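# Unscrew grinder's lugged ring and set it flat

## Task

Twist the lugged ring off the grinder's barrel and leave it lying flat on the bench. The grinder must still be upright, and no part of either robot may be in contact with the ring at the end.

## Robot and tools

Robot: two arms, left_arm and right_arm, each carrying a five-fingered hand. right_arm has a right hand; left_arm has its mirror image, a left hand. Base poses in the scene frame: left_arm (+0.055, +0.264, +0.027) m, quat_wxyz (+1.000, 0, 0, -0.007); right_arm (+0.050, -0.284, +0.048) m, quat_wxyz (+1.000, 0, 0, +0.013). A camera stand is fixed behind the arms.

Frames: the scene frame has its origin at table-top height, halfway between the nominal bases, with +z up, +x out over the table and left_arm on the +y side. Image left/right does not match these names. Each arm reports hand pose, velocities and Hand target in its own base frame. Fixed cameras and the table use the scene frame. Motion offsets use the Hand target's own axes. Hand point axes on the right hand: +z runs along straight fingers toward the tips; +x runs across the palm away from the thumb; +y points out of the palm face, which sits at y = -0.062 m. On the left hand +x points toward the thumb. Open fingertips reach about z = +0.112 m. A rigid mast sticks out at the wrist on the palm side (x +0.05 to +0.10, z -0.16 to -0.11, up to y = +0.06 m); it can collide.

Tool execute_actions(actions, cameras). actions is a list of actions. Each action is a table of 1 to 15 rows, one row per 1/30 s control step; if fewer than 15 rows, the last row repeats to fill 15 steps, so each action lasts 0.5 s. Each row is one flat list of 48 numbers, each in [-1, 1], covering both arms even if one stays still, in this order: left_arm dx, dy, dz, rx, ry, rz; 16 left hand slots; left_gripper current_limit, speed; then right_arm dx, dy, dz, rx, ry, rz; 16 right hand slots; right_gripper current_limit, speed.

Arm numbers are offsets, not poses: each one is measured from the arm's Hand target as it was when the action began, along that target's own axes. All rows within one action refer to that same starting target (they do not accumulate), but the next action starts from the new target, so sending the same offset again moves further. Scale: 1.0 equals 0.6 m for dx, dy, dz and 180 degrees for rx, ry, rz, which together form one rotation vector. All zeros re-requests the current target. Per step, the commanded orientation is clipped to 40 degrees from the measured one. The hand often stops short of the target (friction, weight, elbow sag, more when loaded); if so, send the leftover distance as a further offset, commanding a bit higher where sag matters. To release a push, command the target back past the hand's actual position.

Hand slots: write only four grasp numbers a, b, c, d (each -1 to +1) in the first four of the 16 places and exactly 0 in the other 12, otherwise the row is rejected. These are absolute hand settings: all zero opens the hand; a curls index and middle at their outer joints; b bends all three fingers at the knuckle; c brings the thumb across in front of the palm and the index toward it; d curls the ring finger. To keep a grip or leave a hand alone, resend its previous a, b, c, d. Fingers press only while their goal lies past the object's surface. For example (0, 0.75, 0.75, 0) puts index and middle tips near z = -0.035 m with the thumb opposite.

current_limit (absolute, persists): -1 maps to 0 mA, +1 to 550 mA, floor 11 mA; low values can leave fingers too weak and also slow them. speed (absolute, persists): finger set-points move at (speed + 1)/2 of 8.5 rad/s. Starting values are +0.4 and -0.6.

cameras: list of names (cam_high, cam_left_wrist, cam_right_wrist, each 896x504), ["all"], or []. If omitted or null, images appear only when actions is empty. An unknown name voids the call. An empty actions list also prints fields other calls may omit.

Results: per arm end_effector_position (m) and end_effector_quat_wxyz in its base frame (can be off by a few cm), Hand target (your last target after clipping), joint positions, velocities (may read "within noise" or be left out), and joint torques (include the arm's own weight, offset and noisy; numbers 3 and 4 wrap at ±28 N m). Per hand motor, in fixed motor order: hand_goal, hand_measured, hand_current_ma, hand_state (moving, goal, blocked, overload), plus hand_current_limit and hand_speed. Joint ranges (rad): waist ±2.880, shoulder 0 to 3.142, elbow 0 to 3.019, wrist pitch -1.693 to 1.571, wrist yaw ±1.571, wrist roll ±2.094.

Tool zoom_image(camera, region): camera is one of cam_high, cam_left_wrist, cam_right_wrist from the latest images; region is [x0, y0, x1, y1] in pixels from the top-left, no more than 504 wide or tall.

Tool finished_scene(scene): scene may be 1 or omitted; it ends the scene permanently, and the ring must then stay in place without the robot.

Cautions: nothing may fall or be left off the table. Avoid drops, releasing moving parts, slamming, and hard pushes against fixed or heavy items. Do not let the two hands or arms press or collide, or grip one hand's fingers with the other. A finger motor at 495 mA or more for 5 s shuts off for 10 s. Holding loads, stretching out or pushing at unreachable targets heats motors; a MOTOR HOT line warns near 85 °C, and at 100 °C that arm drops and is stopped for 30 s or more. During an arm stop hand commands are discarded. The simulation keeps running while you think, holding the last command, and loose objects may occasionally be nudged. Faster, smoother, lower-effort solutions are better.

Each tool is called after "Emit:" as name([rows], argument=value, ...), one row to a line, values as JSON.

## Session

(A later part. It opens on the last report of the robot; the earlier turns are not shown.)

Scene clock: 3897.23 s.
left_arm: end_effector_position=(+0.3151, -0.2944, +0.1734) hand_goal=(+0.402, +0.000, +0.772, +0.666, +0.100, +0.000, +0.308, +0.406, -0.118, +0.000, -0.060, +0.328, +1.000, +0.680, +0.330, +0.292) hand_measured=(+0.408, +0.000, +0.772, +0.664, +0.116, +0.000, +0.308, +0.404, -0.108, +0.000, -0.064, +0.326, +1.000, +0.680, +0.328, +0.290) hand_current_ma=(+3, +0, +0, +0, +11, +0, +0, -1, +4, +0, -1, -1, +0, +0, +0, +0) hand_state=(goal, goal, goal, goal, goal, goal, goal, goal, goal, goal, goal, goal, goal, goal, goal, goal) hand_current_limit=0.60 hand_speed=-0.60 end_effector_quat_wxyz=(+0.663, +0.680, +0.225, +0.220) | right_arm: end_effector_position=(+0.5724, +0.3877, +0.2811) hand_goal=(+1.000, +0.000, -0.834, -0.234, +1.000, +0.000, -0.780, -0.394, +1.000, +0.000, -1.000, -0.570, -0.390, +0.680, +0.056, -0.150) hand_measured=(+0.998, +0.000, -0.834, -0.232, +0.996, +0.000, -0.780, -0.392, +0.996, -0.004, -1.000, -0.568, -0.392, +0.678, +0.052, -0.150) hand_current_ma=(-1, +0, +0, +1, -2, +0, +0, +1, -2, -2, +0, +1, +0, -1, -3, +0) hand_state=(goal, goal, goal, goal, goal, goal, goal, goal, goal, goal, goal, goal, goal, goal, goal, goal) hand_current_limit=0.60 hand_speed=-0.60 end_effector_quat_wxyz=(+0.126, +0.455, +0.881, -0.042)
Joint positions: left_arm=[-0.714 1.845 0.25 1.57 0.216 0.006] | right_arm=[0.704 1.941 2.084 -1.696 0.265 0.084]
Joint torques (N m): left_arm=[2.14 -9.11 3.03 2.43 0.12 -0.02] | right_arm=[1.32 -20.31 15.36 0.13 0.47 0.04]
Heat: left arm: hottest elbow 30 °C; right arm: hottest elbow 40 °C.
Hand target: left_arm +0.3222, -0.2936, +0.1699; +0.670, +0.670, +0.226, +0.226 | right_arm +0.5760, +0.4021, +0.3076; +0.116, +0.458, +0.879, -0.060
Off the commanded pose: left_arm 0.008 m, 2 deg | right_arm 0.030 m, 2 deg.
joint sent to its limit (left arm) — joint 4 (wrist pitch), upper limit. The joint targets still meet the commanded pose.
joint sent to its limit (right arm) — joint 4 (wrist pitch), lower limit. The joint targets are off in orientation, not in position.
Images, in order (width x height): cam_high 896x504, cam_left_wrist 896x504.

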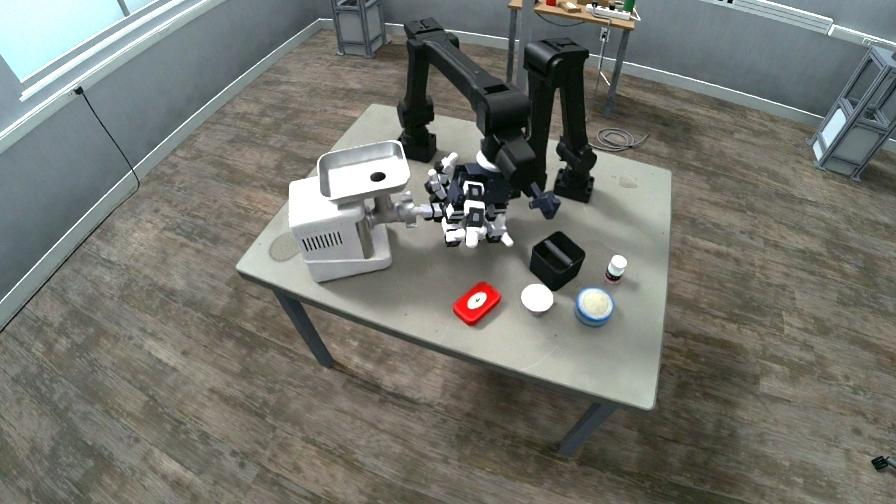

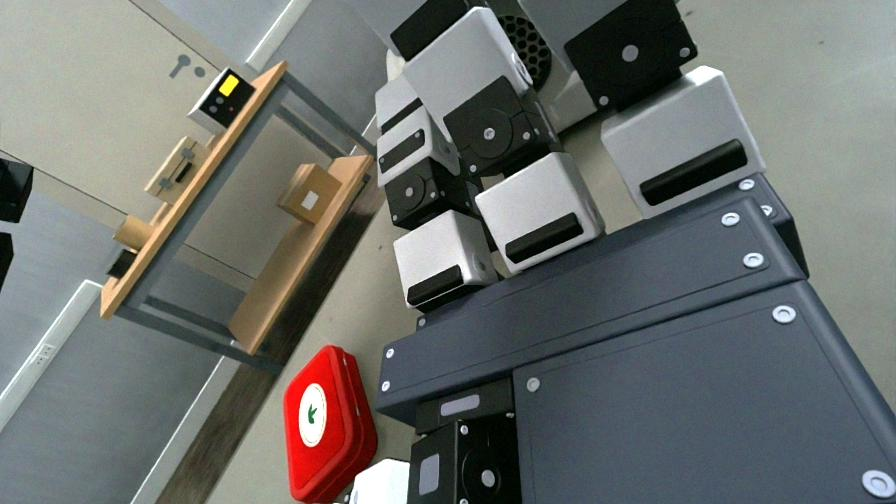

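Emit:
execute_actions([
  [[0.0192,-0.0302,0,0,0,0,0.12,0.4,-0.4,0.4,0,0,0,0,0,0,0,0,0,0,0,0,0.6,-0.6,0,0,0,0,0,0,0.9,-0.4,0.7,1,0,0,0,0,0,0,0,0,0,0,0,0,0.6,-0.6]],
  [[0.0047,-0.0353,0,0,0,0,0.12,0.4,-0.4,0.4,0,0,0,0,0,0,0,0,0,0,0,0,0.6,-0.6,0,0,0,0,0,0,0.9,-0.4,0.7,1,0,0,0,0,0,0,0,0,0,0,0,0,0.6,-0.6]],
], cameras=["cam_high"])

Emit:
zoom_image(camera="cam_high", region=[385, 185, 430, 230])

Scene clock: 3902.53 s.
left_arm: end_effector_position=(+0.3275, -0.2867, +0.1344) hand_goal=(+0.402, +0.000, +0.772, +0.666, +0.100, +0.000, +0.308, +0.406, -0.118, +0.000, -0.060, +0.328, +1.000, +0.680, +0.330, +0.292) hand_measured=(+0.410, +0.002, +0.772, +0.664, +0.116, +0.000, +0.308, +0.404, -0.108, +0.000, -0.064, +0.326, +1.000, +0.680, +0.328, +0.290) hand_current_ma=(+3, +0, +0, +0, +11, +0, +0, -1, +4, +0, -1, -1, +0, +0, +0, +0) hand_state=(goal, goal, goal, goal, goal, goal, goal, goal, goal, goal, goal, goal, goal, goal, goal, goal) hand_current_limit=0.60 hand_speed=-0.60 end_effector_quat_wxyz=(+0.635, +0.707, +0.236, +0.203) | right_arm: end_effector_position=(+0.5724, +0.3877, +0.2811) hand_goal=(+1.000, +0.000, -0.834, -0.234, +1.000, +0.000, -0.780, -0.394, +1.000, +0.000, -1.000, -0.570, -0.390, +0.680, +0.056, -0.150) hand_measured=(+0.998, +0.000, -0.834, -0.232, +0.996, +0.000, -0.780, -0.392, +0.996, -0.004, -1.000, -0.568, -0.392, +0.678, +0.052, -0.150) hand_current_ma=(-1, +0, +0, +1, -2, +0, +0, +1, -2, -2, +0, +1, +0, -1, -3, +0) hand_state=(goal, goal, goal, goal, goal, goal, goal, goal, goal, goal, goal, goal, goal, goal, goal, goal) hand_current_limit=0.60 hand_speed=-0.60 end_effector_quat_wxyz=(+0.126, +0.455, +0.881, -0.042)
Joint positions: left_arm=[-0.652 1.946 0.259 1.571 0.286 0.021] | right_arm=[0.704 1.941 2.084 -1.696 0.265 0.084]
Joint torques (N m): left_arm=[2.2 -9.58 2.1 2.39 0.15 0.09] | right_arm=[1.38 -20.13 15.39 0.16 0.47 0.05]
Heat: left arm: hottest elbow 30 °C; right arm: hottest elbow 41 °C.
Hand target: left_arm +0.3337, -0.2849, +0.1307; +0.670, +0.670, +0.226, +0.226 | right_arm +0.5760, +0.4021, +0.3076; +0.116, +0.458, +0.879, -0.060
Off the commanded pose: left_arm 0.007 m, 7 deg | right_arm 0.030 m, 2 deg.
joint sent to its limit (left arm) — joint 4 (wrist pitch), upper limit. The joint targets are off in orientation, not in position.
joint sent to its limit (right arm) — joint 4 (wrist pitch), lower limit. The joint targets are off in orientation, not in position.
Images, in order (width x height): cam_high 896x504.

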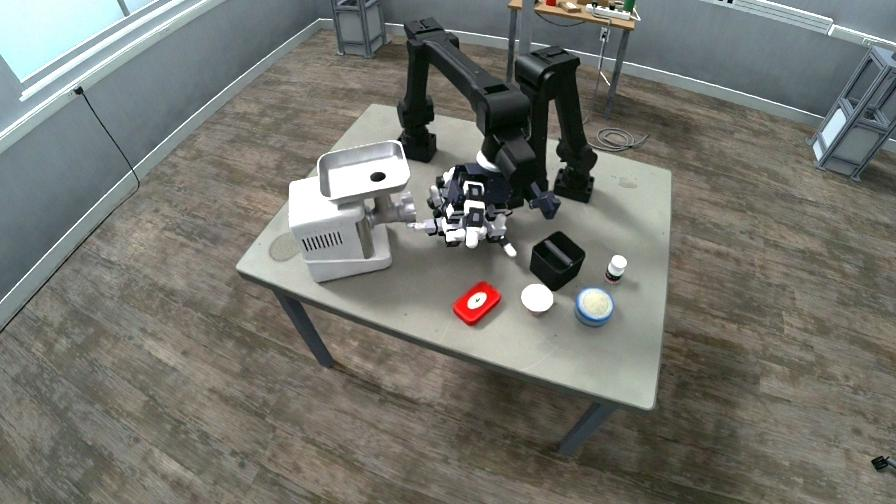

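Scaled by 11.200 from the camera's 896x504 image, which has a finer 1280x720 frame.

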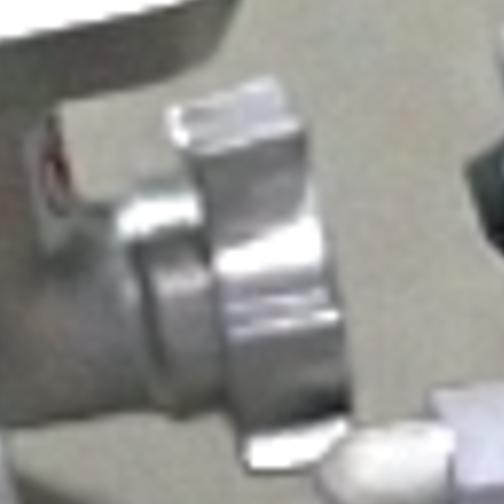

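Emit:
execute_actions([
  [[-0.004,-0.02,0.018,0,0,0,0.12,0.4,-0.4,0.4,0,0,0,0,0,0,0,0,0,0,0,0,0.6,-0.6,0,0,0,0,0,0,0.9,-0.4,0.7,1,0,0,0,0,0,0,0,0,0,0,0,0,0.6,-0.6]],
  [[-0.012,-0.024,0,0,0,0,0.12,0.4,-0.4,0.4,0,0,0,0,0,0,0,0,0,0,0,0,0.6,-0.6,0,0,0,0,0,0,0.9,-0.4,0.7,1,0,0,0,0,0,0,0,0,0,0,0,0,0.6,-0.6]],
  [[-0.0242,-0.0222,0,0,0,0,0.12,0.4,-0.4,0.4,0,0,0,0,0,0,0,0,0,0,0,0,0.6,-0.6,0,0,0,0,0,0,0.9,-0.4,0.7,1,0,0,0,0,0,0,0,0,0,0,0,0,0.6,-0.6]],
], cameras=["cam_high","cam_left_wrist"])

Emit:
zoom_image(camera="cam_high", region=[385, 185, 430, 230])

Scene clock: 3914.80 s.
left_arm: end_effector_position=(+0.3260, -0.3046, +0.0984) hand_goal=(+0.402, +0.000, +0.772, +0.666, +0.100, +0.000, +0.308, +0.406, -0.118, +0.000, -0.060, +0.328, +1.000, +0.680, +0.330, +0.292) hand_measured=(+0.410, +0.002, +0.772, +0.664, +0.116, +0.000, +0.308, +0.404, -0.108, +0.000, -0.064, +0.326, +1.000, +0.680, +0.328, +0.290) hand_current_ma=(+3, +0, +0, +0, +11, +0, +0, -1, +4, +0, -1, -1, +0, +0, +0, +0) hand_state=(goal, goal, goal, goal, goal, goal, goal, goal, goal, goal, goal, goal, goal, goal, goal, goal) hand_current_limit=0.60 hand_speed=-0.60 end_effector_quat_wxyz=(+0.608, +0.727, +0.247, +0.201) | right_arm: end_effector_position=(+0.5724, +0.3877, +0.2811) hand_goal=(+1.000, +0.000, -0.834, -0.234, +1.000, +0.000, -0.780, -0.394, +1.000, +0.000, -1.000, -0.570, -0.390, +0.680, +0.056, -0.150) hand_measured=(+0.998, +0.000, -0.834, -0.232, +0.996, +0.000, -0.780, -0.392, +0.996, -0.004, -1.000, -0.568, -0.392, +0.678, +0.052, -0.150) hand_current_ma=(-1, +0, +0, +1, -2, +0, +0, +1, -2, -2, +0, +1, +0, -1, -3, +0) hand_state=(goal, goal, goal, goal, goal, goal, goal, goal, goal, goal, goal, goal, goal, goal, goal, goal) hand_current_limit=0.60 hand_speed=-0.60 end_effector_quat_wxyz=(+0.126, +0.455, +0.881, -0.042)
Joint positions: left_arm=[-0.715 2.049 0.293 1.571 0.206 0.029] | right_arm=[0.704 1.941 2.084 -1.696 0.265 0.084]
Joint torques (N m): left_arm=[-0.26 -10.11 0.68 2.44 0.02 0.06] | right_arm=[1.32 -20.13 15.39 0.18 0.46 0.07]
Heat: left arm: hottest elbow 29 °C; right arm: hottest elbow 42 °C.
Hand target: left_arm +0.3210, -0.3082, +0.0909; +0.670, +0.670, +0.226, +0.226 | right_arm +0.5760, +0.4021, +0.3076; +0.116, +0.458, +0.879, -0.060
Off the commanded pose: left_arm 0.010 m, 10 deg | right_arm 0.030 m, 2 deg.
joint sent to its limit (left arm) — joint 4 (wrist pitch), upper limit. The joint targets are off in orientation, not in position.
joint sent to its limit (right arm) — joint 4 (wrist pitch), lower limit. The joint targets are off in orientation, not in position.
Images, in order (width x height): cam_high 896x504, cam_left_wrist 896x504.

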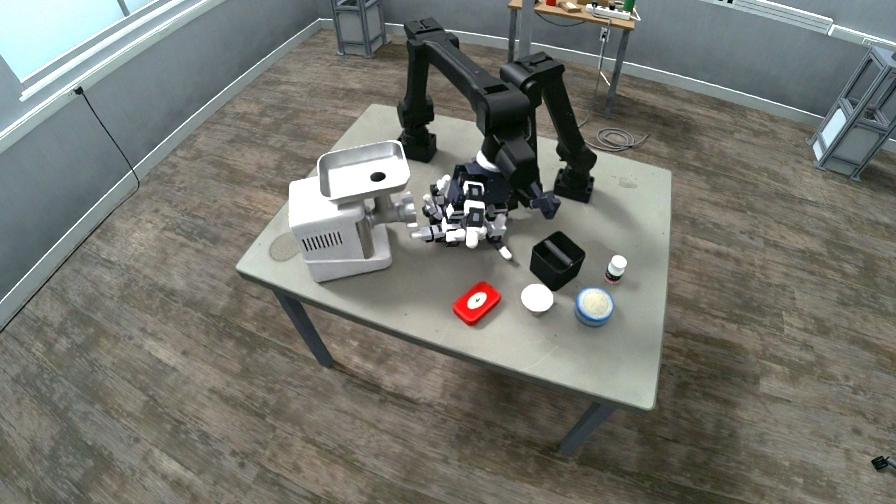

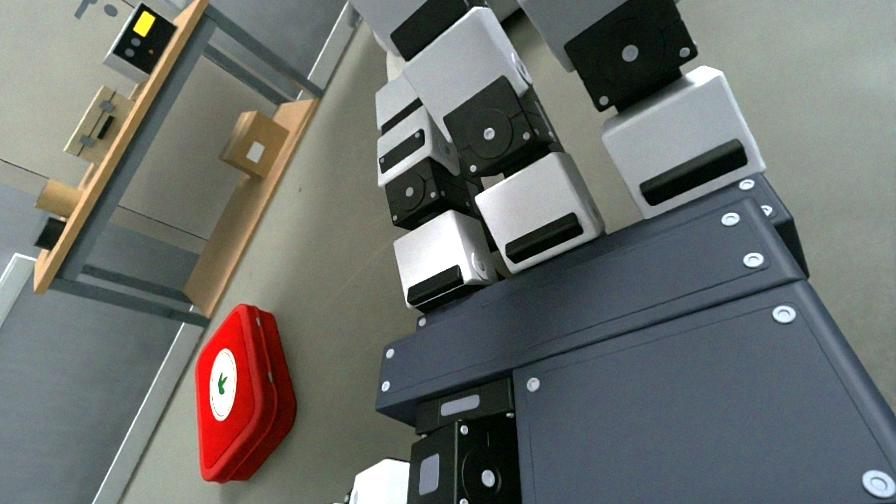

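Scaled by 11.200 from the camera's 896x504 image, which has a finer 1280x720 frame.

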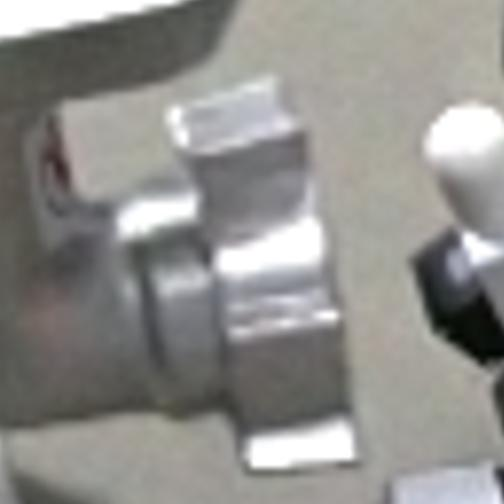

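Emit:
zoom_image(camera="cam_high", region=[385, 195, 445, 255])

Scaled by 8.400 from the camera's 896x504 image, which has a finer 1280x720 frame.

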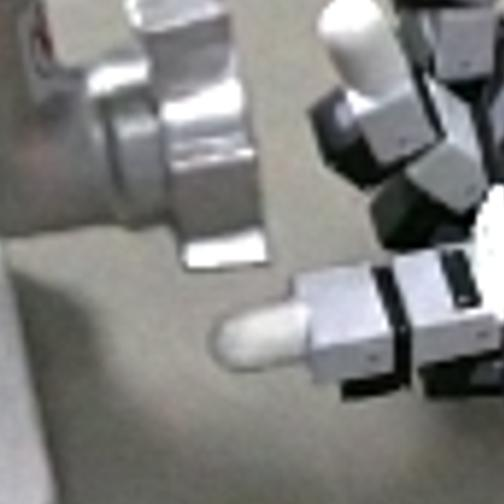

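Emit:
execute_actions([
  [[-0.015,0.028,0,0,0,0,0.12,0.4,-0.4,0.4,0,0,0,0,0,0,0,0,0,0,0,0,0.6,-0.6,0,0,0,0,0,0,0.9,-0.4,0.7,1,0,0,0,0,0,0,0,0,0,0,0,0,0.6,-0.6]],
  [[-0.0333,-0.0067,0,0,0,0,0.12,0.4,-0.4,0.4,0,0,0,0,0,0,0,0,0,0,0,0,0.6,-0.6,0,0,0,0,0,0,0.9,-0.4,0.7,1,0,0,0,0,0,0,0,0,0,0,0,0,0.6,-0.6]],
], cameras=["cam_high"])

Emit:
zoom_image(camera="cam_high", region=[385, 190, 435, 240])

Scene clock: 3933.87 s.
left_arm: end_effector_position=(+0.3028, -0.3241, +0.1001) hand_goal=(+0.402, +0.000, +0.772, +0.666, +0.100, +0.000, +0.308, +0.406, -0.118, +0.000, -0.060, +0.328, +1.000, +0.680, +0.330, +0.292) hand_measured=(+0.410, +0.002, +0.772, +0.664, +0.116, +0.000, +0.308, +0.404, -0.108, +0.000, -0.064, +0.326, +1.000, +0.680, +0.328, +0.290) hand_current_ma=(+3, +0, +0, +0, +11, +0, +0, -1, +4, +0, -1, -1, +0, +0, +0, +0) hand_state=(goal, goal, goal, goal, goal, goal, goal, goal, goal, goal, goal, goal, goal, goal, goal, goal) hand_current_limit=0.60 hand_speed=-0.60 end_effector_quat_wxyz=(+0.605, +0.728, +0.248, +0.206) | right_arm: end_effector_position=(+0.5724, +0.3877, +0.2811) hand_goal=(+1.000, +0.000, -0.834, -0.234, +1.000, +0.000, -0.780, -0.394, +1.000, +0.000, -1.000, -0.570, -0.390, +0.680, +0.056, -0.150) hand_measured=(+0.998, +0.000, -0.834, -0.232, +0.996, +0.000, -0.780, -0.392, +0.996, -0.004, -1.000, -0.568, -0.392, +0.678, +0.052, -0.150) hand_current_ma=(-1, +0, +0, +1, -2, +0, +0, +1, -2, -2, +0, +1, +0, -1, -3, +0) hand_state=(goal, goal, goal, goal, goal, goal, goal, goal, goal, goal, goal, goal, goal, goal, goal, goal) hand_current_limit=0.60 hand_speed=-0.60 end_effector_quat_wxyz=(+0.126, +0.455, +0.881, -0.042)
Joint positions: left_arm=[-0.837 2.039 0.284 1.571 0.076 0.015] | right_arm=[0.704 1.941 2.084 -1.696 0.265 0.084]
Joint torques (N m): left_arm=[0.09 -12.63 0.23 2.39 -0.08 -0.05] | right_arm=[1.14 -20.54 15.36 0.1 0.46 0.05]
Heat: left arm: hottest elbow 29 °C; right arm: hottest elbow 42 °C.
Hand target: left_arm +0.2979, -0.3258, +0.1038; +0.670, +0.670, +0.226, +0.226 | right_arm +0.5760, +0.4021, +0.3076; +0.116, +0.458, +0.879, -0.060
Off the commanded pose: left_arm 0.006 m, 11 deg | right_arm 0.030 m, 2 deg.
joint sent to its limit (left arm) — joint 4 (wrist pitch), upper limit. The joint targets are off in orientation, not in position.
joint sent to its limit (right arm) — joint 4 (wrist pitch), lower limit. The joint targets are off in orientation, not in position.
Images, in order (width x height): cam_high 896x504.

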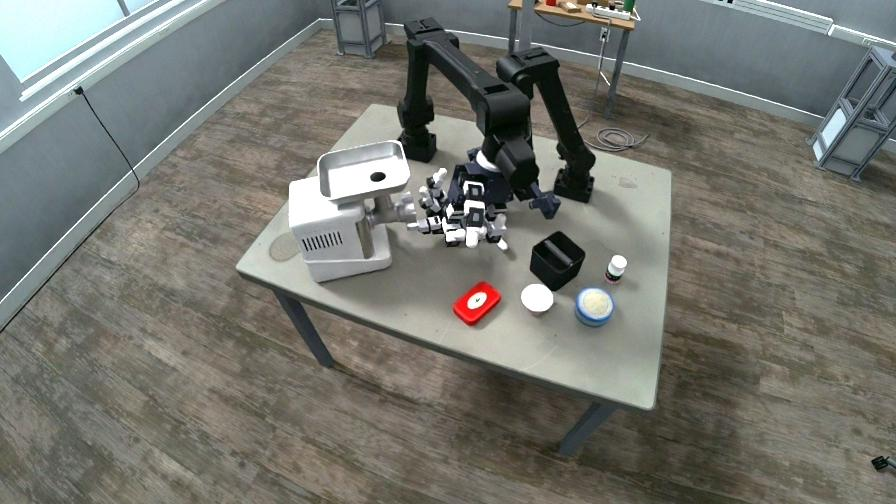

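Scaled by 10.080 from the camera's 896x504 image, which has a finer 1280x720 frame.

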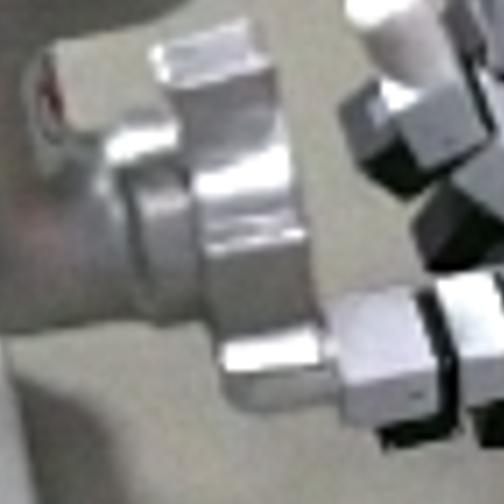

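Emit:
execute_actions([
  [[-0.0353,0,0,0,0,0,0.12,0.4,-0.4,0.4,0,0,0,0,0,0,0,0,0,0,0,0,0.6,-0.6,0,0,0,0,0,0,0.9,-0.4,0.7,1,0,0,0,0,0,0,0,0,0,0,0,0,0.6,-0.6]],
  [[-0.0313,0.019,0,0,0,0,0.12,0.4,-0.4,0.4,0,0,0,0,0,0,0,0,0,0,0,0,0.6,-0.6,0,0,0,0,0,0,0.9,-0.4,0.7,1,0,0,0,0,0,0,0,0,0,0,0,0,0.6,-0.6]],
], cameras=["cam_high","cam_left_wrist"])

Emit:
zoom_image(camera="cam_high", region=[385, 190, 435, 240])

Emit:
zoom_image(camera="cam_left_wrist", region=[220, 0, 560, 260])

Scene clock: 3941.03 s.
left_arm: end_effector_position=(+0.2705, -0.3488, +0.1096) hand_goal=(+0.402, +0.000, +0.772, +0.666, +0.100, +0.000, +0.308, +0.406, -0.118, +0.000, -0.060, +0.328, +1.000, +0.680, +0.330, +0.292) hand_measured=(+0.416, +0.002, +0.774, +0.664, +0.116, +0.000, +0.308, +0.404, -0.108, +0.000, -0.064, +0.326, +1.000, +0.680, +0.328, +0.290) hand_current_ma=(+7, +0, +1, +0, +11, +0, +0, -1, +4, +0, -1, -1, +0, +0, +0, +0) hand_state=(goal, goal, goal, goal, goal, goal, goal, goal, goal, goal, goal, goal, goal, goal, goal, goal) hand_current_limit=0.60 hand_speed=-0.60 end_effector_quat_wxyz=(+0.612, +0.720, +0.250, +0.213) | right_arm: end_effector_position=(+0.5724, +0.3877, +0.2811) hand_goal=(+1.000, +0.000, -0.834, -0.234, +1.000, +0.000, -0.780, -0.394, +1.000, +0.000, -1.000, -0.570, -0.390, +0.680, +0.056, -0.150) hand_measured=(+0.998, +0.000, -0.834, -0.232, +0.996, +0.000, -0.780, -0.392, +0.996, -0.004, -1.000, -0.568, -0.392, +0.678, +0.052, -0.150) hand_current_ma=(-1, +0, +0, +1, -2, +0, +0, +1, -2, -2, +0, +1, +0, -1, -3, +0) hand_state=(goal, goal, goal, goal, goal, goal, goal, goal, goal, goal, goal, goal, goal, goal, goal, goal) hand_current_limit=0.60 hand_speed=-0.60 end_effector_quat_wxyz=(+0.126, +0.455, +0.881, -0.042)
Joint positions: left_arm=[-1.005 2.017 0.284 1.571 -0.103 -0.016] | right_arm=[0.704 1.941 2.084 -1.696 0.265 0.084]
Joint torques (N m): left_arm=[-0.21 -12.98 0.53 2.44 -0.13 -0.05] | right_arm=[1.44 -20.25 15.36 0.14 0.47 0.05]
Heat: left arm: hottest elbow 29 °C; right arm: hottest elbow 43 °C.
Hand target: left_arm +0.2662, -0.3499, +0.1152; +0.670, +0.670, +0.226, +0.226 | right_arm +0.5760, +0.4021, +0.3076; +0.116, +0.458, +0.879, -0.060
Off the commanded pose: left_arm 0.007 m, 9 deg | right_arm 0.030 m, 2 deg.
joint sent to its limit (left arm) — joint 4 (wrist pitch), upper limit. The joint targets are off in orientation, not in position.
joint sent to its limit (right arm) — joint 4 (wrist pitch), lower limit. The joint targets are off in orientation, not in position.
Images, in order (width x height): cam_high 896x504, cam_left_wrist 896x504.

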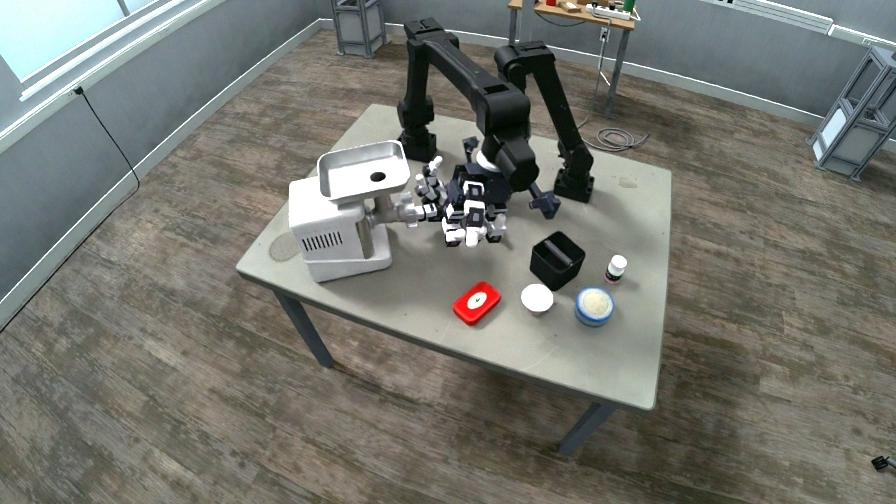

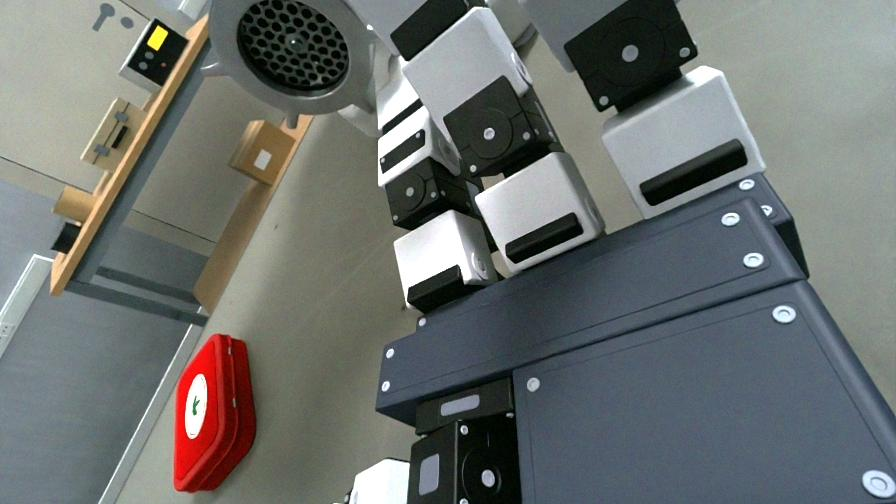

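Scaled by 10.080 from the camera's 896x504 image, which has a finer 1280x720 frame.

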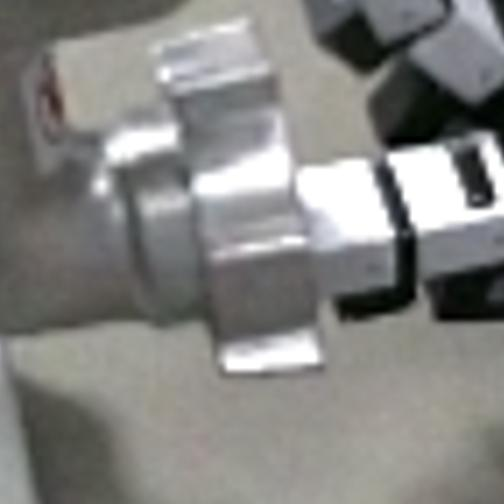

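Scaled by 1.482 from the camera's 896x504 image, which has a finer 1280x720 frame.

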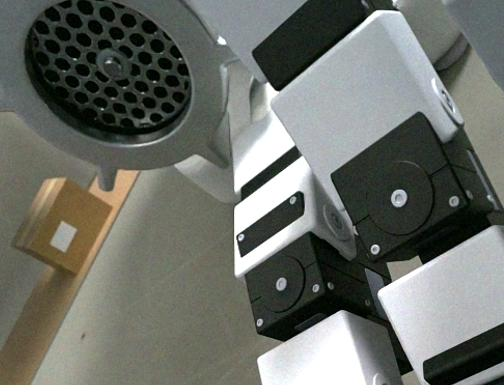

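Emit:
execute_actions([
  [[-0.003,0.009,0,0,0,0,0.12,0.4,-0.4,0.4,0,0,0,0,0,0,0,0,0,0,0,0,0.6,-0.6,0,0,0,0,0,0,0.9,-0.4,0.7,1,0,0,0,0,0,0,0,0,0,0,0,0,0.6,-0.6]],
  [[-0.018,0.017,0,0,0,0,0.12,0.4,-0.4,0.4,0,0,0,0,0,0,0,0,0,0,0,0,0.6,-0.6,0,0,0,0,0,0,0.9,-0.4,0.7,1,0,0,0,0,0,0,0,0,0,0,0,0,0.6,-0.6]],
  [[-0.0107,0.0265,0,0,0,0,0.12,0.4,-0.4,0.4,0,0,0,0,0,0,0,0,0,0,0,0,0.6,-0.6,0,0,0,0,0,0,0.9,-0.4,0.7,1,0,0,0,0,0,0,0,0,0,0,0,0,0.6,-0.6]],
], cameras=["cam_high","cam_left_wrist"])

Emit:
zoom_image(camera="cam_high", region=[385, 190, 435, 240])

Emit:
zoom_image(camera="cam_left_wrist", region=[220, 0, 560, 260])

Scene clock: 3953.83 s.
left_arm: end_effector_position=(+0.2556, -0.3581, +0.1373) hand_goal=(+0.402, +0.000, +0.772, +0.666, +0.100, +0.000, +0.308, +0.406, -0.118, +0.000, -0.060, +0.328, +1.000, +0.680, +0.330, +0.292) hand_measured=(+0.418, +0.002, +0.780, +0.666, +0.116, +0.000, +0.308, +0.404, -0.108, +0.000, -0.064, +0.326, +1.000, +0.680, +0.328, +0.290) hand_current_ma=(+11, +0, +2, +0, +11, +0, +0, -1, +4, +0, -1, -1, +0, +0, +0, +0) hand_state=(goal, goal, goal, goal, goal, goal, goal, goal, goal, goal, goal, goal, goal, goal, goal, goal) hand_current_limit=0.60 hand_speed=-0.60 end_effector_quat_wxyz=(+0.635, +0.699, +0.244, +0.220) | right_arm: end_effector_position=(+0.5724, +0.3877, +0.2811) hand_goal=(+1.000, +0.000, -0.834, -0.234, +1.000, +0.000, -0.780, -0.394, +1.000, +0.000, -1.000, -0.570, -0.390, +0.680, +0.056, -0.150) hand_measured=(+0.998, +0.000, -0.834, -0.232, +0.996, +0.000, -0.780, -0.392, +0.996, -0.004, -1.000, -0.568, -0.392, +0.678, +0.052, -0.150) hand_current_ma=(-1, +0, +0, +1, -2, +0, +0, +1, -2, -2, +0, +1, +0, -1, -3, +0) hand_state=(goal, goal, goal, goal, goal, goal, goal, goal, goal, goal, goal, goal, goal, goal, goal, goal) hand_current_limit=0.60 hand_speed=-0.60 end_effector_quat_wxyz=(+0.126, +0.455, +0.881, -0.042)
Joint positions: left_arm=[-1.07 1.951 0.284 1.571 -0.167 -0.018] | right_arm=[0.704 1.941 2.084 -1.696 0.265 0.084]
Joint torques (N m): left_arm=[-0.32 -13.45 1.52 2.36 -0.06 0.01] | right_arm=[1.32 -20.42 15.42 0.14 0.48 0.06]
Heat: left arm: hottest elbow 29 °C; right arm: hottest elbow 43 °C.
Hand target: left_arm +0.2510, -0.3614, +0.1466; +0.670, +0.670, +0.226, +0.226 | right_arm +0.5760, +0.4021, +0.3076; +0.116, +0.458, +0.879, -0.060
Off the commanded pose: left_arm 0.011 m, 6 deg | right_arm 0.030 m, 2 deg.
joint sent to its limit (left arm) — joint 4 (wrist pitch), upper limit. The joint targets are off in orientation, not in position.
joint sent to its limit (right arm) — joint 4 (wrist pitch), lower limit. The joint targets are off in orientation, not in position.
Images, in order (width x height): cam_high 896x504, cam_left_wrist 896x504.

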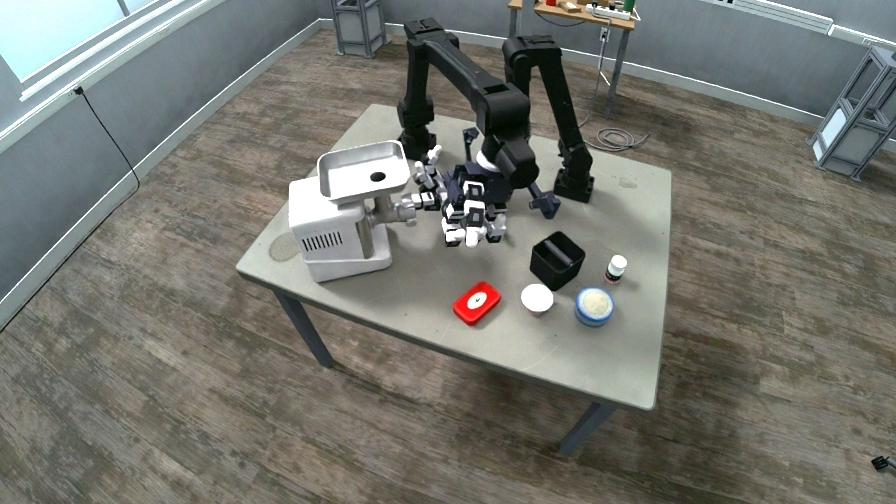

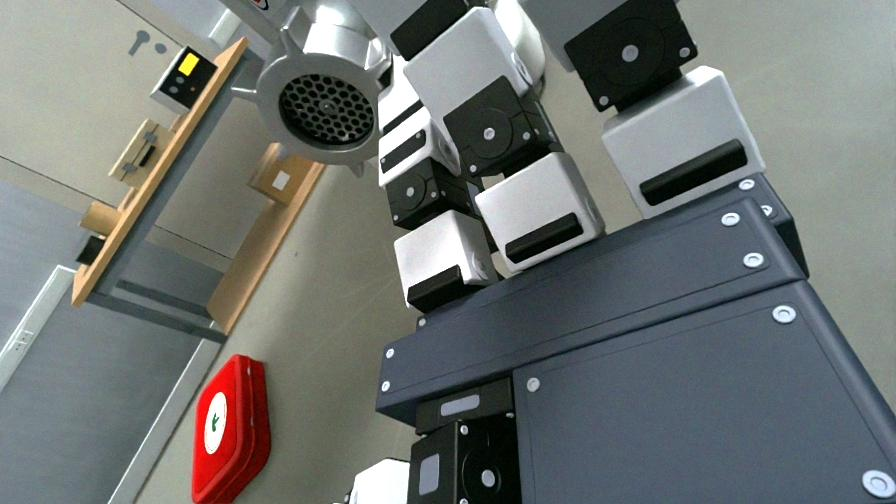

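Scaled by 10.080 from the camera's 896x504 image, which has a finer 1280x720 frame.

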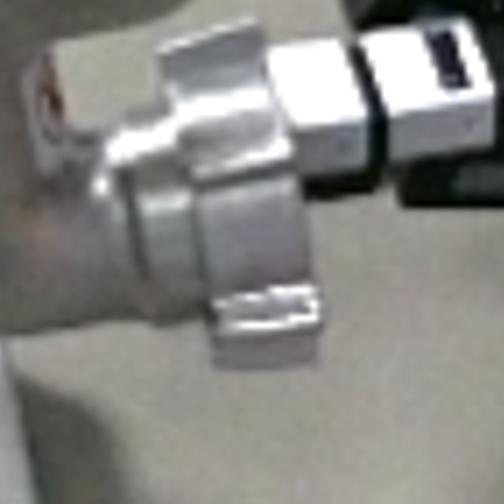

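Scaled by 1.482 from the camera's 896x504 image, which has a finer 1280x720 frame.

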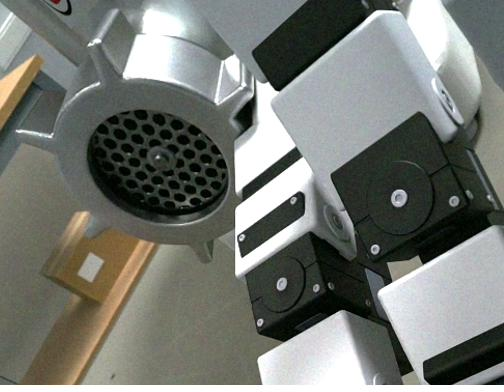

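Emit:
execute_actions([
  [[0.0148,0.014,0,0,0,0,0.12,0.4,-0.4,0.4,0,0,0,0,0,0,0,0,0,0,0,0,0.6,-0.6,0,0,0,0,0,0,0.9,-0.4,0.7,1,0,0,0,0,0,0,0,0,0,0,0,0,0.6,-0.6]],
  [[0.0222,0.0142,0,0,0,0,0.12,0.4,-0.4,0.4,0,0,0,0,0,0,0,0,0,0,0,0,0.6,-0.6,0,0,0,0,0,0,0.9,-0.4,0.7,1,0,0,0,0,0,0,0,0,0,0,0,0,0.6,-0.6]],
  [[0.0262,0.0242,0,0,0,0,0.12,0.4,-0.4,0.4,0,0,0,0,0,0,0,0,0,0,0,0,0.6,-0.6,0,0,0,0,0,0,0.9,-0.4,0.7,1,0,0,0,0,0,0,0,0,0,0,0,0,0.6,-0.6]],
  [[0.0342,0.0107,0,0,0,0,0.12,0.4,-0.4,0.4,0,0,0,0,0,0,0,0,0,0,0,0,0.6,-0.6,0,0,0,0,0,0,0.9,-0.4,0.7,1,0,0,0,0,0,0,0,0,0,0,0,0,0.6,-0.6]],
], cameras=["cam_high"])

Emit:
zoom_image(camera="cam_high", region=[385, 190, 435, 240])

Scene clock: 3977.20 s.
left_arm: end_effector_position=(+0.2676, -0.3404, +0.1648) hand_goal=(+0.402, +0.000, +0.772, +0.666, +0.100, +0.000, +0.308, +0.406, -0.118, +0.000, -0.060, +0.328, +1.000, +0.680, +0.330, +0.292) hand_measured=(+0.450, -0.086, +0.802, +0.682, +0.116, +0.000, +0.308, +0.404, -0.108, +0.000, -0.064, +0.326, +1.000, +0.680, +0.328, +0.290) hand_current_ma=(+66, -128, +29, +10, +11, +0, +0, -1, +4, +0, -1, -1, +0, +0, +0, +0) hand_state=(blocked, blocked, blocked, goal, goal, goal, goal, goal, goal, goal, goal, goal, goal, goal, goal, goal) hand_current_limit=0.60 hand_speed=-0.60 end_effector_quat_wxyz=(+0.661, +0.698, +0.202, +0.187) | right_arm: end_effector_position=(+0.5724, +0.3877, +0.2811) hand_goal=(+1.000, +0.000, -0.834, -0.234, +1.000, +0.000, -0.780, -0.394, +1.000, +0.000, -1.000, -0.570, -0.390, +0.680, +0.056, -0.150) hand_measured=(+0.998, +0.000, -0.834, -0.232, +0.996, +0.000, -0.780, -0.392, +0.996, -0.004, -1.000, -0.568, -0.392, +0.678, +0.052, -0.150) hand_current_ma=(-1, +0, +0, +1, -2, +0, +0, +1, -2, -2, +0, +1, +0, -1, -3, +0) hand_state=(goal, goal, goal, goal, goal, goal, goal, goal, goal, goal, goal, goal, goal, goal, goal, goal) hand_current_limit=0.60 hand_speed=-0.60 end_effector_quat_wxyz=(+0.126, +0.455, +0.881, -0.042)
Joint positions: left_arm=[-0.918 1.848 0.247 1.544 0.095 -0.002] | right_arm=[0.704 1.941 2.084 -1.696 0.265 0.084]
Joint torques (N m): left_arm=[6.42 -13.57 3.74 2.28 -1.33 -0.03] | right_arm=[1.44 -20.48 15.39 0.13 0.45 0.07]
Heat: left arm: hottest elbow 29 °C; right arm: hottest elbow 43 °C.
Hand target: left_arm +0.2975, -0.3259, +0.1845; +0.670, +0.670, +0.226, +0.226 | right_arm +0.5760, +0.4021, +0.3076; +0.116, +0.458, +0.879, -0.060
Off the commanded pose: left_arm 0.039 m, 6 deg | right_arm 0.030 m, 2 deg.
joint sent to its limit (right arm) — joint 4 (wrist pitch), lower limit. The joint targets are off in orientation, not in position.
Images, in order (width x height): cam_high 896x504.

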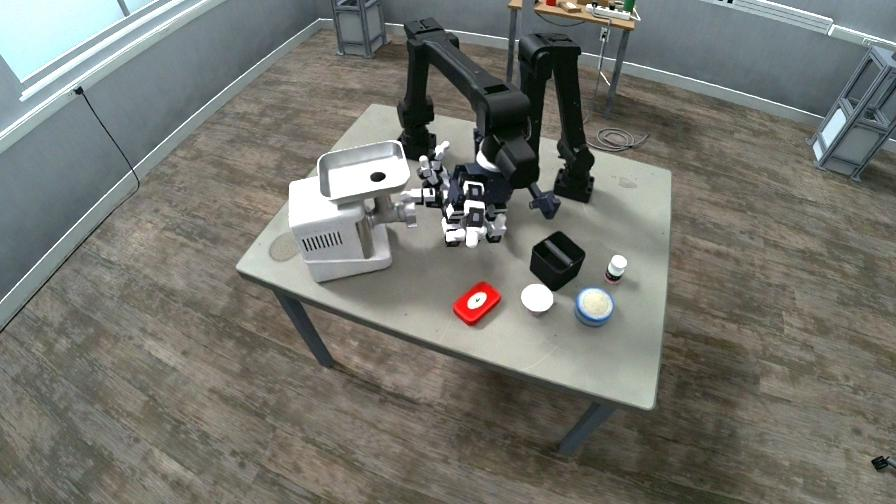

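Scaled by 10.080 from the camera's 896x504 image, which has a finer 1280x720 frame.

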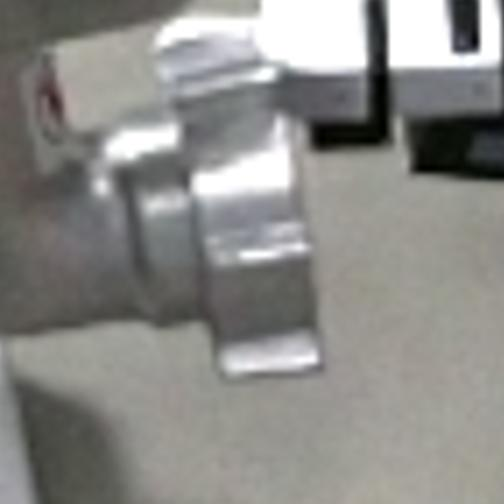

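Emit:
execute_actions(actions=[], cameras=["cam_left_wrist"])

Emit:
zoom_image(camera="cam_left_wrist", region=[220, 0, 560, 260])

Scene clock: 3980.80 s.
left_arm: end_effector_position=(+0.2676, -0.3404, +0.1648) hand_goal=(+0.402, +0.000, +0.772, +0.666, +0.100, +0.000, +0.308, +0.406, -0.118, +0.000, -0.060, +0.328, +1.000, +0.680, +0.330, +0.292) hand_measured=(+0.450, -0.086, +0.802, +0.682, +0.116, +0.000, +0.308, +0.404, -0.108, +0.000, -0.064, +0.326, +1.000, +0.680, +0.328, +0.290) hand_current_ma=(+66, -128, +29, +10, +11, +0, +0, -1, +4, +0, -1, -1, +0, +0, +0, +0) hand_state=(blocked, blocked, blocked, goal, goal, goal, goal, goal, goal, goal, goal, goal, goal, goal, goal, goal) hand_current_limit=0.60 hand_speed=-0.60 end_effector_quat_wxyz=(+0.661, +0.698, +0.202, +0.187) | right_arm: end_effector_position=(+0.5724, +0.3877, +0.2811) hand_goal=(+1.000, +0.000, -0.834, -0.234, +1.000, +0.000, -0.780, -0.394, +1.000, +0.000, -1.000, -0.570, -0.390, +0.680, +0.056, -0.150) hand_measured=(+0.998, +0.000, -0.834, -0.232, +0.996, +0.000, -0.780, -0.392, +0.996, -0.004, -1.000, -0.568, -0.392, +0.678, +0.052, -0.150) hand_current_ma=(-1, +0, +0, +1, -2, +0, +0, +1, -2, -2, +0, +1, +0, -1, -3, +0) hand_state=(goal, goal, goal, goal, goal, goal, goal, goal, goal, goal, goal, goal, goal, goal, goal, goal) hand_current_limit=0.60 hand_speed=-0.60 end_effector_quat_wxyz=(+0.126, +0.455, +0.881, -0.042)
Joint positions: left_arm=[-0.918 1.848 0.247 1.544 0.095 -0.002] | right_arm=[0.704 1.941 2.084 -1.696 0.265 0.084]
Joint velocities: within noise
Joint torques (N m): left_arm=[6.12 -13.74 3.73 2.25 -1.35 0.02] | right_arm=[1.08 -20.37 15.42 0.17 0.48 0.06]
Heat: left arm: hottest elbow 29 °C; right arm: hottest elbow 43 °C.
Hand target: left_arm +0.2975, -0.3259, +0.1845; +0.670, +0.670, +0.226, +0.226 | right_arm +0.5760, +0.4021, +0.3076; +0.116, +0.458, +0.879, -0.060
Off the commanded pose: left_arm 0.039 m, 6 deg | right_arm 0.030 m, 2 deg.
Images, in order (width x height): cam_left_wrist 896x504.

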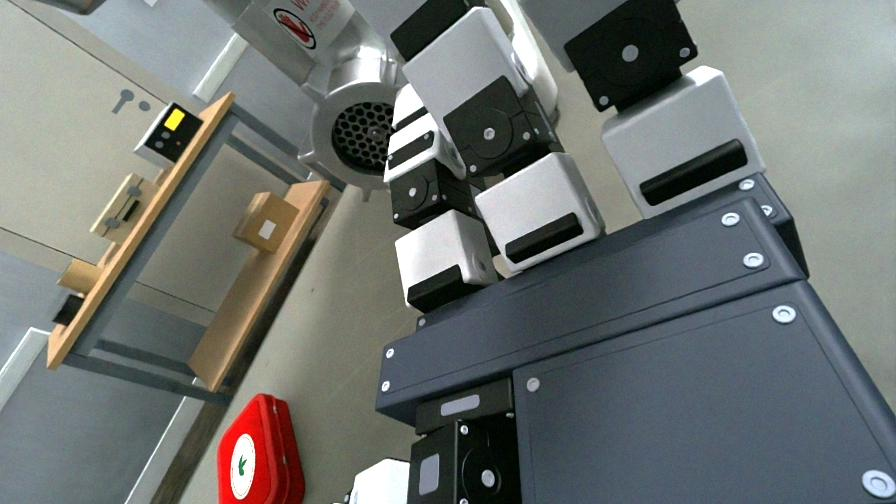

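Scaled by 1.482 from the camera's 896x504 image, which has a finer 1280x720 frame.

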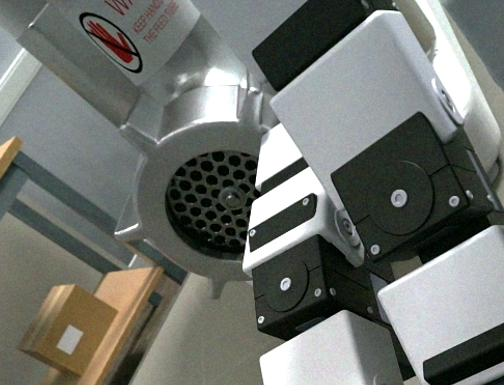

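Emit:
execute_actions([
  [[-0.034,0.012,0,0,0,0,0.12,0.4,-0.4,0.4,0,0,0,0,0,0,0,0,0,0,0,0,0.6,-0.6,0,0,0,0,0,0,0.9,-0.4,0.7,1,0,0,0,0,0,0,0,0,0,0,0,0,0.6,-0.6]],
  [[0.01,0.002,0,0,0,0,0.12,0.4,-0.4,0.4,0,0,0,0,0,0,0,0,0,0,0,0,0.6,-0.6,0,0,0,0,0,0,0.9,-0.4,0.7,1,0,0,0,0,0,0,0,0,0,0,0,0,0.6,-0.6]],
], cameras=["cam_high","cam_left_wrist"])

Emit:
zoom_image(camera="cam_high", region=[385, 190, 435, 240])

Emit:
zoom_image(camera="cam_left_wrist", region=[220, 0, 560, 260])

Scene clock: 3990.60 s.
left_arm: end_effector_position=(+0.2751, -0.3347, +0.1859) hand_goal=(+0.402, +0.000, +0.772, +0.666, +0.100, +0.000, +0.308, +0.406, -0.118, +0.000, -0.060, +0.328, +1.000, +0.680, +0.330, +0.292) hand_measured=(+0.402, -0.006, +0.774, +0.670, +0.116, +0.000, +0.308, +0.404, -0.108, +0.000, -0.064, +0.326, +1.000, +0.680, +0.328, +0.290) hand_current_ma=(+0, -2, +0, +1, +11, +0, +0, -1, +4, +0, -1, -1, +0, +0, +0, +0) hand_state=(goal, goal, goal, goal, goal, goal, goal, goal, goal, goal, goal, goal, goal, goal, goal, goal) hand_current_limit=0.60 hand_speed=-0.60 end_effector_quat_wxyz=(+0.666, +0.678, +0.221, +0.217) | right_arm: end_effector_position=(+0.5724, +0.3877, +0.2811) hand_goal=(+1.000, +0.000, -0.834, -0.234, +1.000, +0.000, -0.780, -0.394, +1.000, +0.000, -1.000, -0.570, -0.390, +0.680, +0.056, -0.150) hand_measured=(+0.998, +0.000, -0.834, -0.232, +0.996, +0.000, -0.780, -0.392, +0.996, -0.004, -1.000, -0.568, -0.392, +0.678, +0.052, -0.150) hand_current_ma=(-1, +0, +0, +1, -2, +0, +0, +1, -2, -2, +0, +1, +0, -1, -3, +0) hand_state=(goal, goal, goal, goal, goal, goal, goal, goal, goal, goal, goal, goal, goal, goal, goal, goal) hand_current_limit=0.60 hand_speed=-0.60 end_effector_quat_wxyz=(+0.126, +0.455, +0.881, -0.042)
Joint positions: left_arm=[-0.93 1.779 0.252 1.509 0.01 0] | right_arm=[0.704 1.941 2.084 -1.696 0.265 0.084]
Joint torques (N m): left_arm=[2.61 -11.52 4 1.62 0 0.01] | right_arm=[1.03 -20.37 15.38 0.16 0.47 0.06]
Heat: left arm: hottest elbow 29 °C; right arm: hottest elbow 43 °C.
Hand target: left_arm +0.2860, -0.3347, +0.1931; +0.670, +0.670, +0.226, +0.226 | right_arm +0.5760, +0.4021, +0.3076; +0.116, +0.458, +0.879, -0.060
Off the commanded pose: left_arm 0.013 m, 2 deg | right_arm 0.030 m, 2 deg.
joint sent to its limit (right arm) — joint 4 (wrist pitch), lower limit. The joint targets are off in orientation, not in position.
Images, in order (width x height): cam_high 896x504, cam_left_wrist 896x504.

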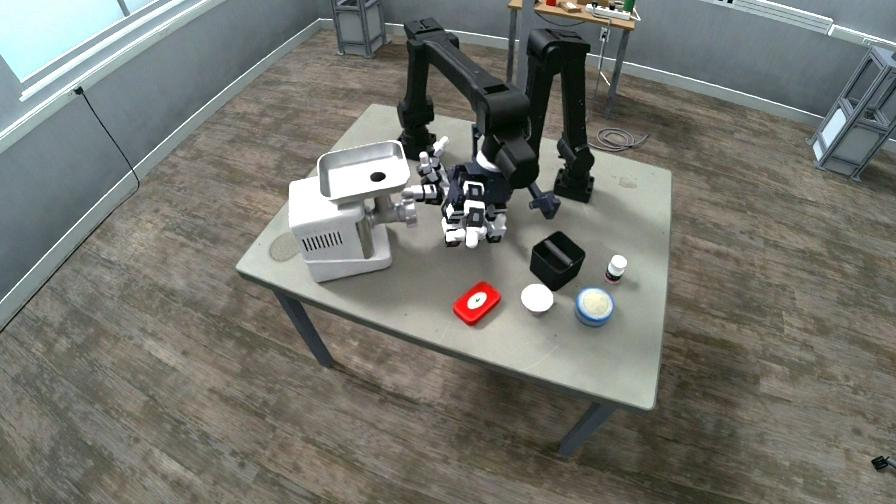

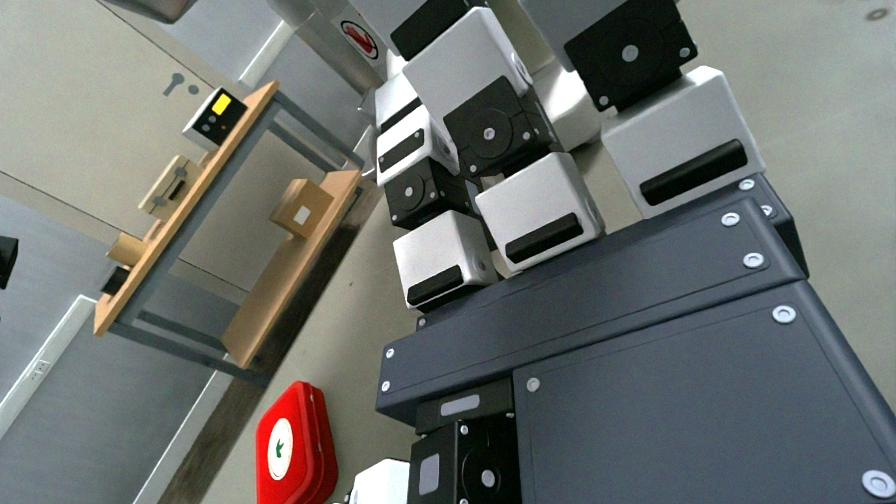

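Scaled by 10.080 from the camera's 896x504 image, which has a finer 1280x720 frame.

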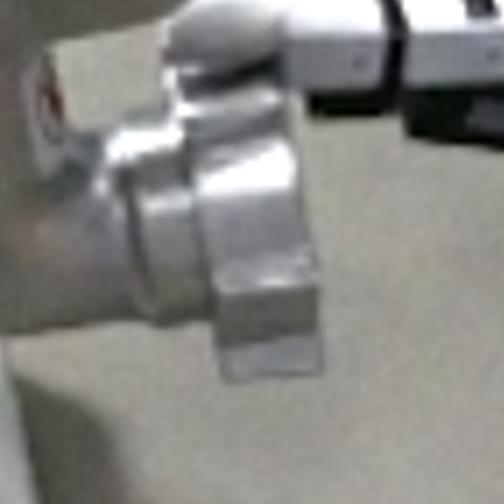

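Scaled by 1.482 from the camera's 896x504 image, which has a finer 1280x720 frame.

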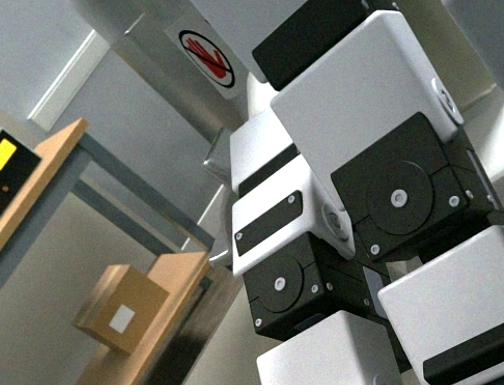

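Emit:
execute_actions([
  [[0.0322,0.0015,0,0,0,0,0.12,0.4,-0.4,0.4,0,0,0,0,0,0,0,0,0,0,0,0,0.6,-0.6,0,0,0,0,0,0,0.9,-0.4,0.7,1,0,0,0,0,0,0,0,0,0,0,0,0,0.6,-0.6]],
  [[0.0317,-0.0242,0,0,0,0,0.12,0.4,-0.4,0.4,0,0,0,0,0,0,0,0,0,0,0,0,0.6,-0.6,0,0,0,0,0,0,0.9,-0.4,0.7,1,0,0,0,0,0,0,0,0,0,0,0,0,0.6,-0.6]],
], cameras=["cam_high"])

Emit:
zoom_image(camera="cam_high", region=[385, 190, 435, 240])

Scene clock: 4023.00 s.
left_arm: end_effector_position=(+0.3090, -0.3106, +0.1812) hand_goal=(+0.402, +0.000, +0.772, +0.666, +0.100, +0.000, +0.308, +0.406, -0.118, +0.000, -0.060, +0.328, +1.000, +0.680, +0.330, +0.292) hand_measured=(+0.392, -0.004, +0.768, +0.666, +0.116, +0.000, +0.308, +0.404, -0.108, +0.000, -0.064, +0.326, +1.000, +0.680, +0.328, +0.290) hand_current_ma=(-4, -1, -1, +0, +11, +0, +0, -1, +4, +0, -1, -1, +0, +0, +0, +0) hand_state=(goal, goal, goal, goal, goal, goal, goal, goal, goal, goal, goal, goal, goal, goal, goal, goal) hand_current_limit=0.60 hand_speed=-0.60 end_effector_quat_wxyz=(+0.668, +0.674, +0.225, +0.222) | right_arm: end_effector_position=(+0.5724, +0.3877, +0.2811) hand_goal=(+1.000, +0.000, -0.834, -0.234, +1.000, +0.000, -0.780, -0.394, +1.000, +0.000, -1.000, -0.570, -0.390, +0.680, +0.056, -0.150) hand_measured=(+0.998, +0.000, -0.834, -0.232, +0.996, +0.000, -0.780, -0.392, +0.996, -0.004, -1.000, -0.568, -0.392, +0.678, +0.052, -0.150) hand_current_ma=(-1, +0, +0, +1, -2, +0, +0, +1, -2, -2, +0, +1, +0, -1, -3, +0) hand_state=(goal, goal, goal, goal, goal, goal, goal, goal, goal, goal, goal, goal, goal, goal, goal, goal) hand_current_limit=0.60 hand_speed=-0.60 end_effector_quat_wxyz=(+0.126, +0.455, +0.881, -0.042)
Joint positions: left_arm=[-0.779 1.822 0.268 1.545 0.148 0] | right_arm=[0.704 1.941 2.084 -1.696 0.265 0.084]
Joint torques (N m): left_arm=[2.26 -8.64 3.66 2.41 0.18 0.03] | right_arm=[1.03 -20.31 15.32 0.2 0.46 0.05]
Heat: left arm: hottest elbow 29 °C; right arm: hottest elbow 44 °C.
Hand target: left_arm +0.3165, -0.3116, +0.1793; +0.670, +0.670, +0.226, +0.226 | right_arm +0.5760, +0.4021, +0.3076; +0.116, +0.458, +0.879, -0.060
Off the commanded pose: left_arm 0.008 m, 1 deg | right_arm 0.030 m, 2 deg.
joint sent to its limit (right arm) — joint 4 (wrist pitch), lower limit. The joint targets are off in orientation, not in position.
Images, in order (width x height): cam_high 896x504.

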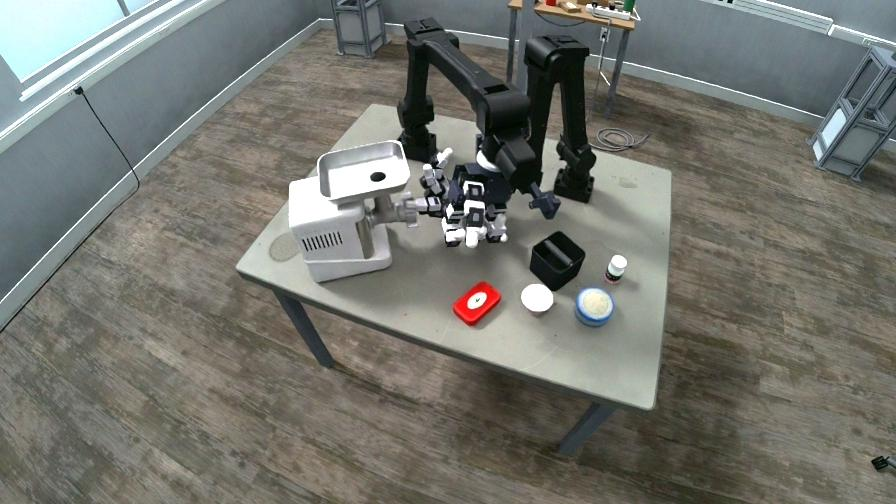

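Scaled by 10.080 from the camera's 896x504 image, which has a finer 1280x720 frame.

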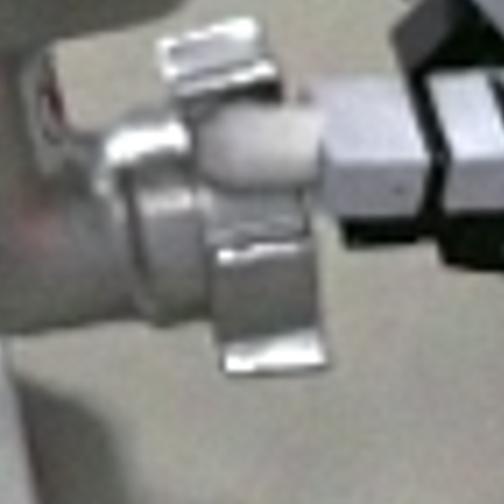

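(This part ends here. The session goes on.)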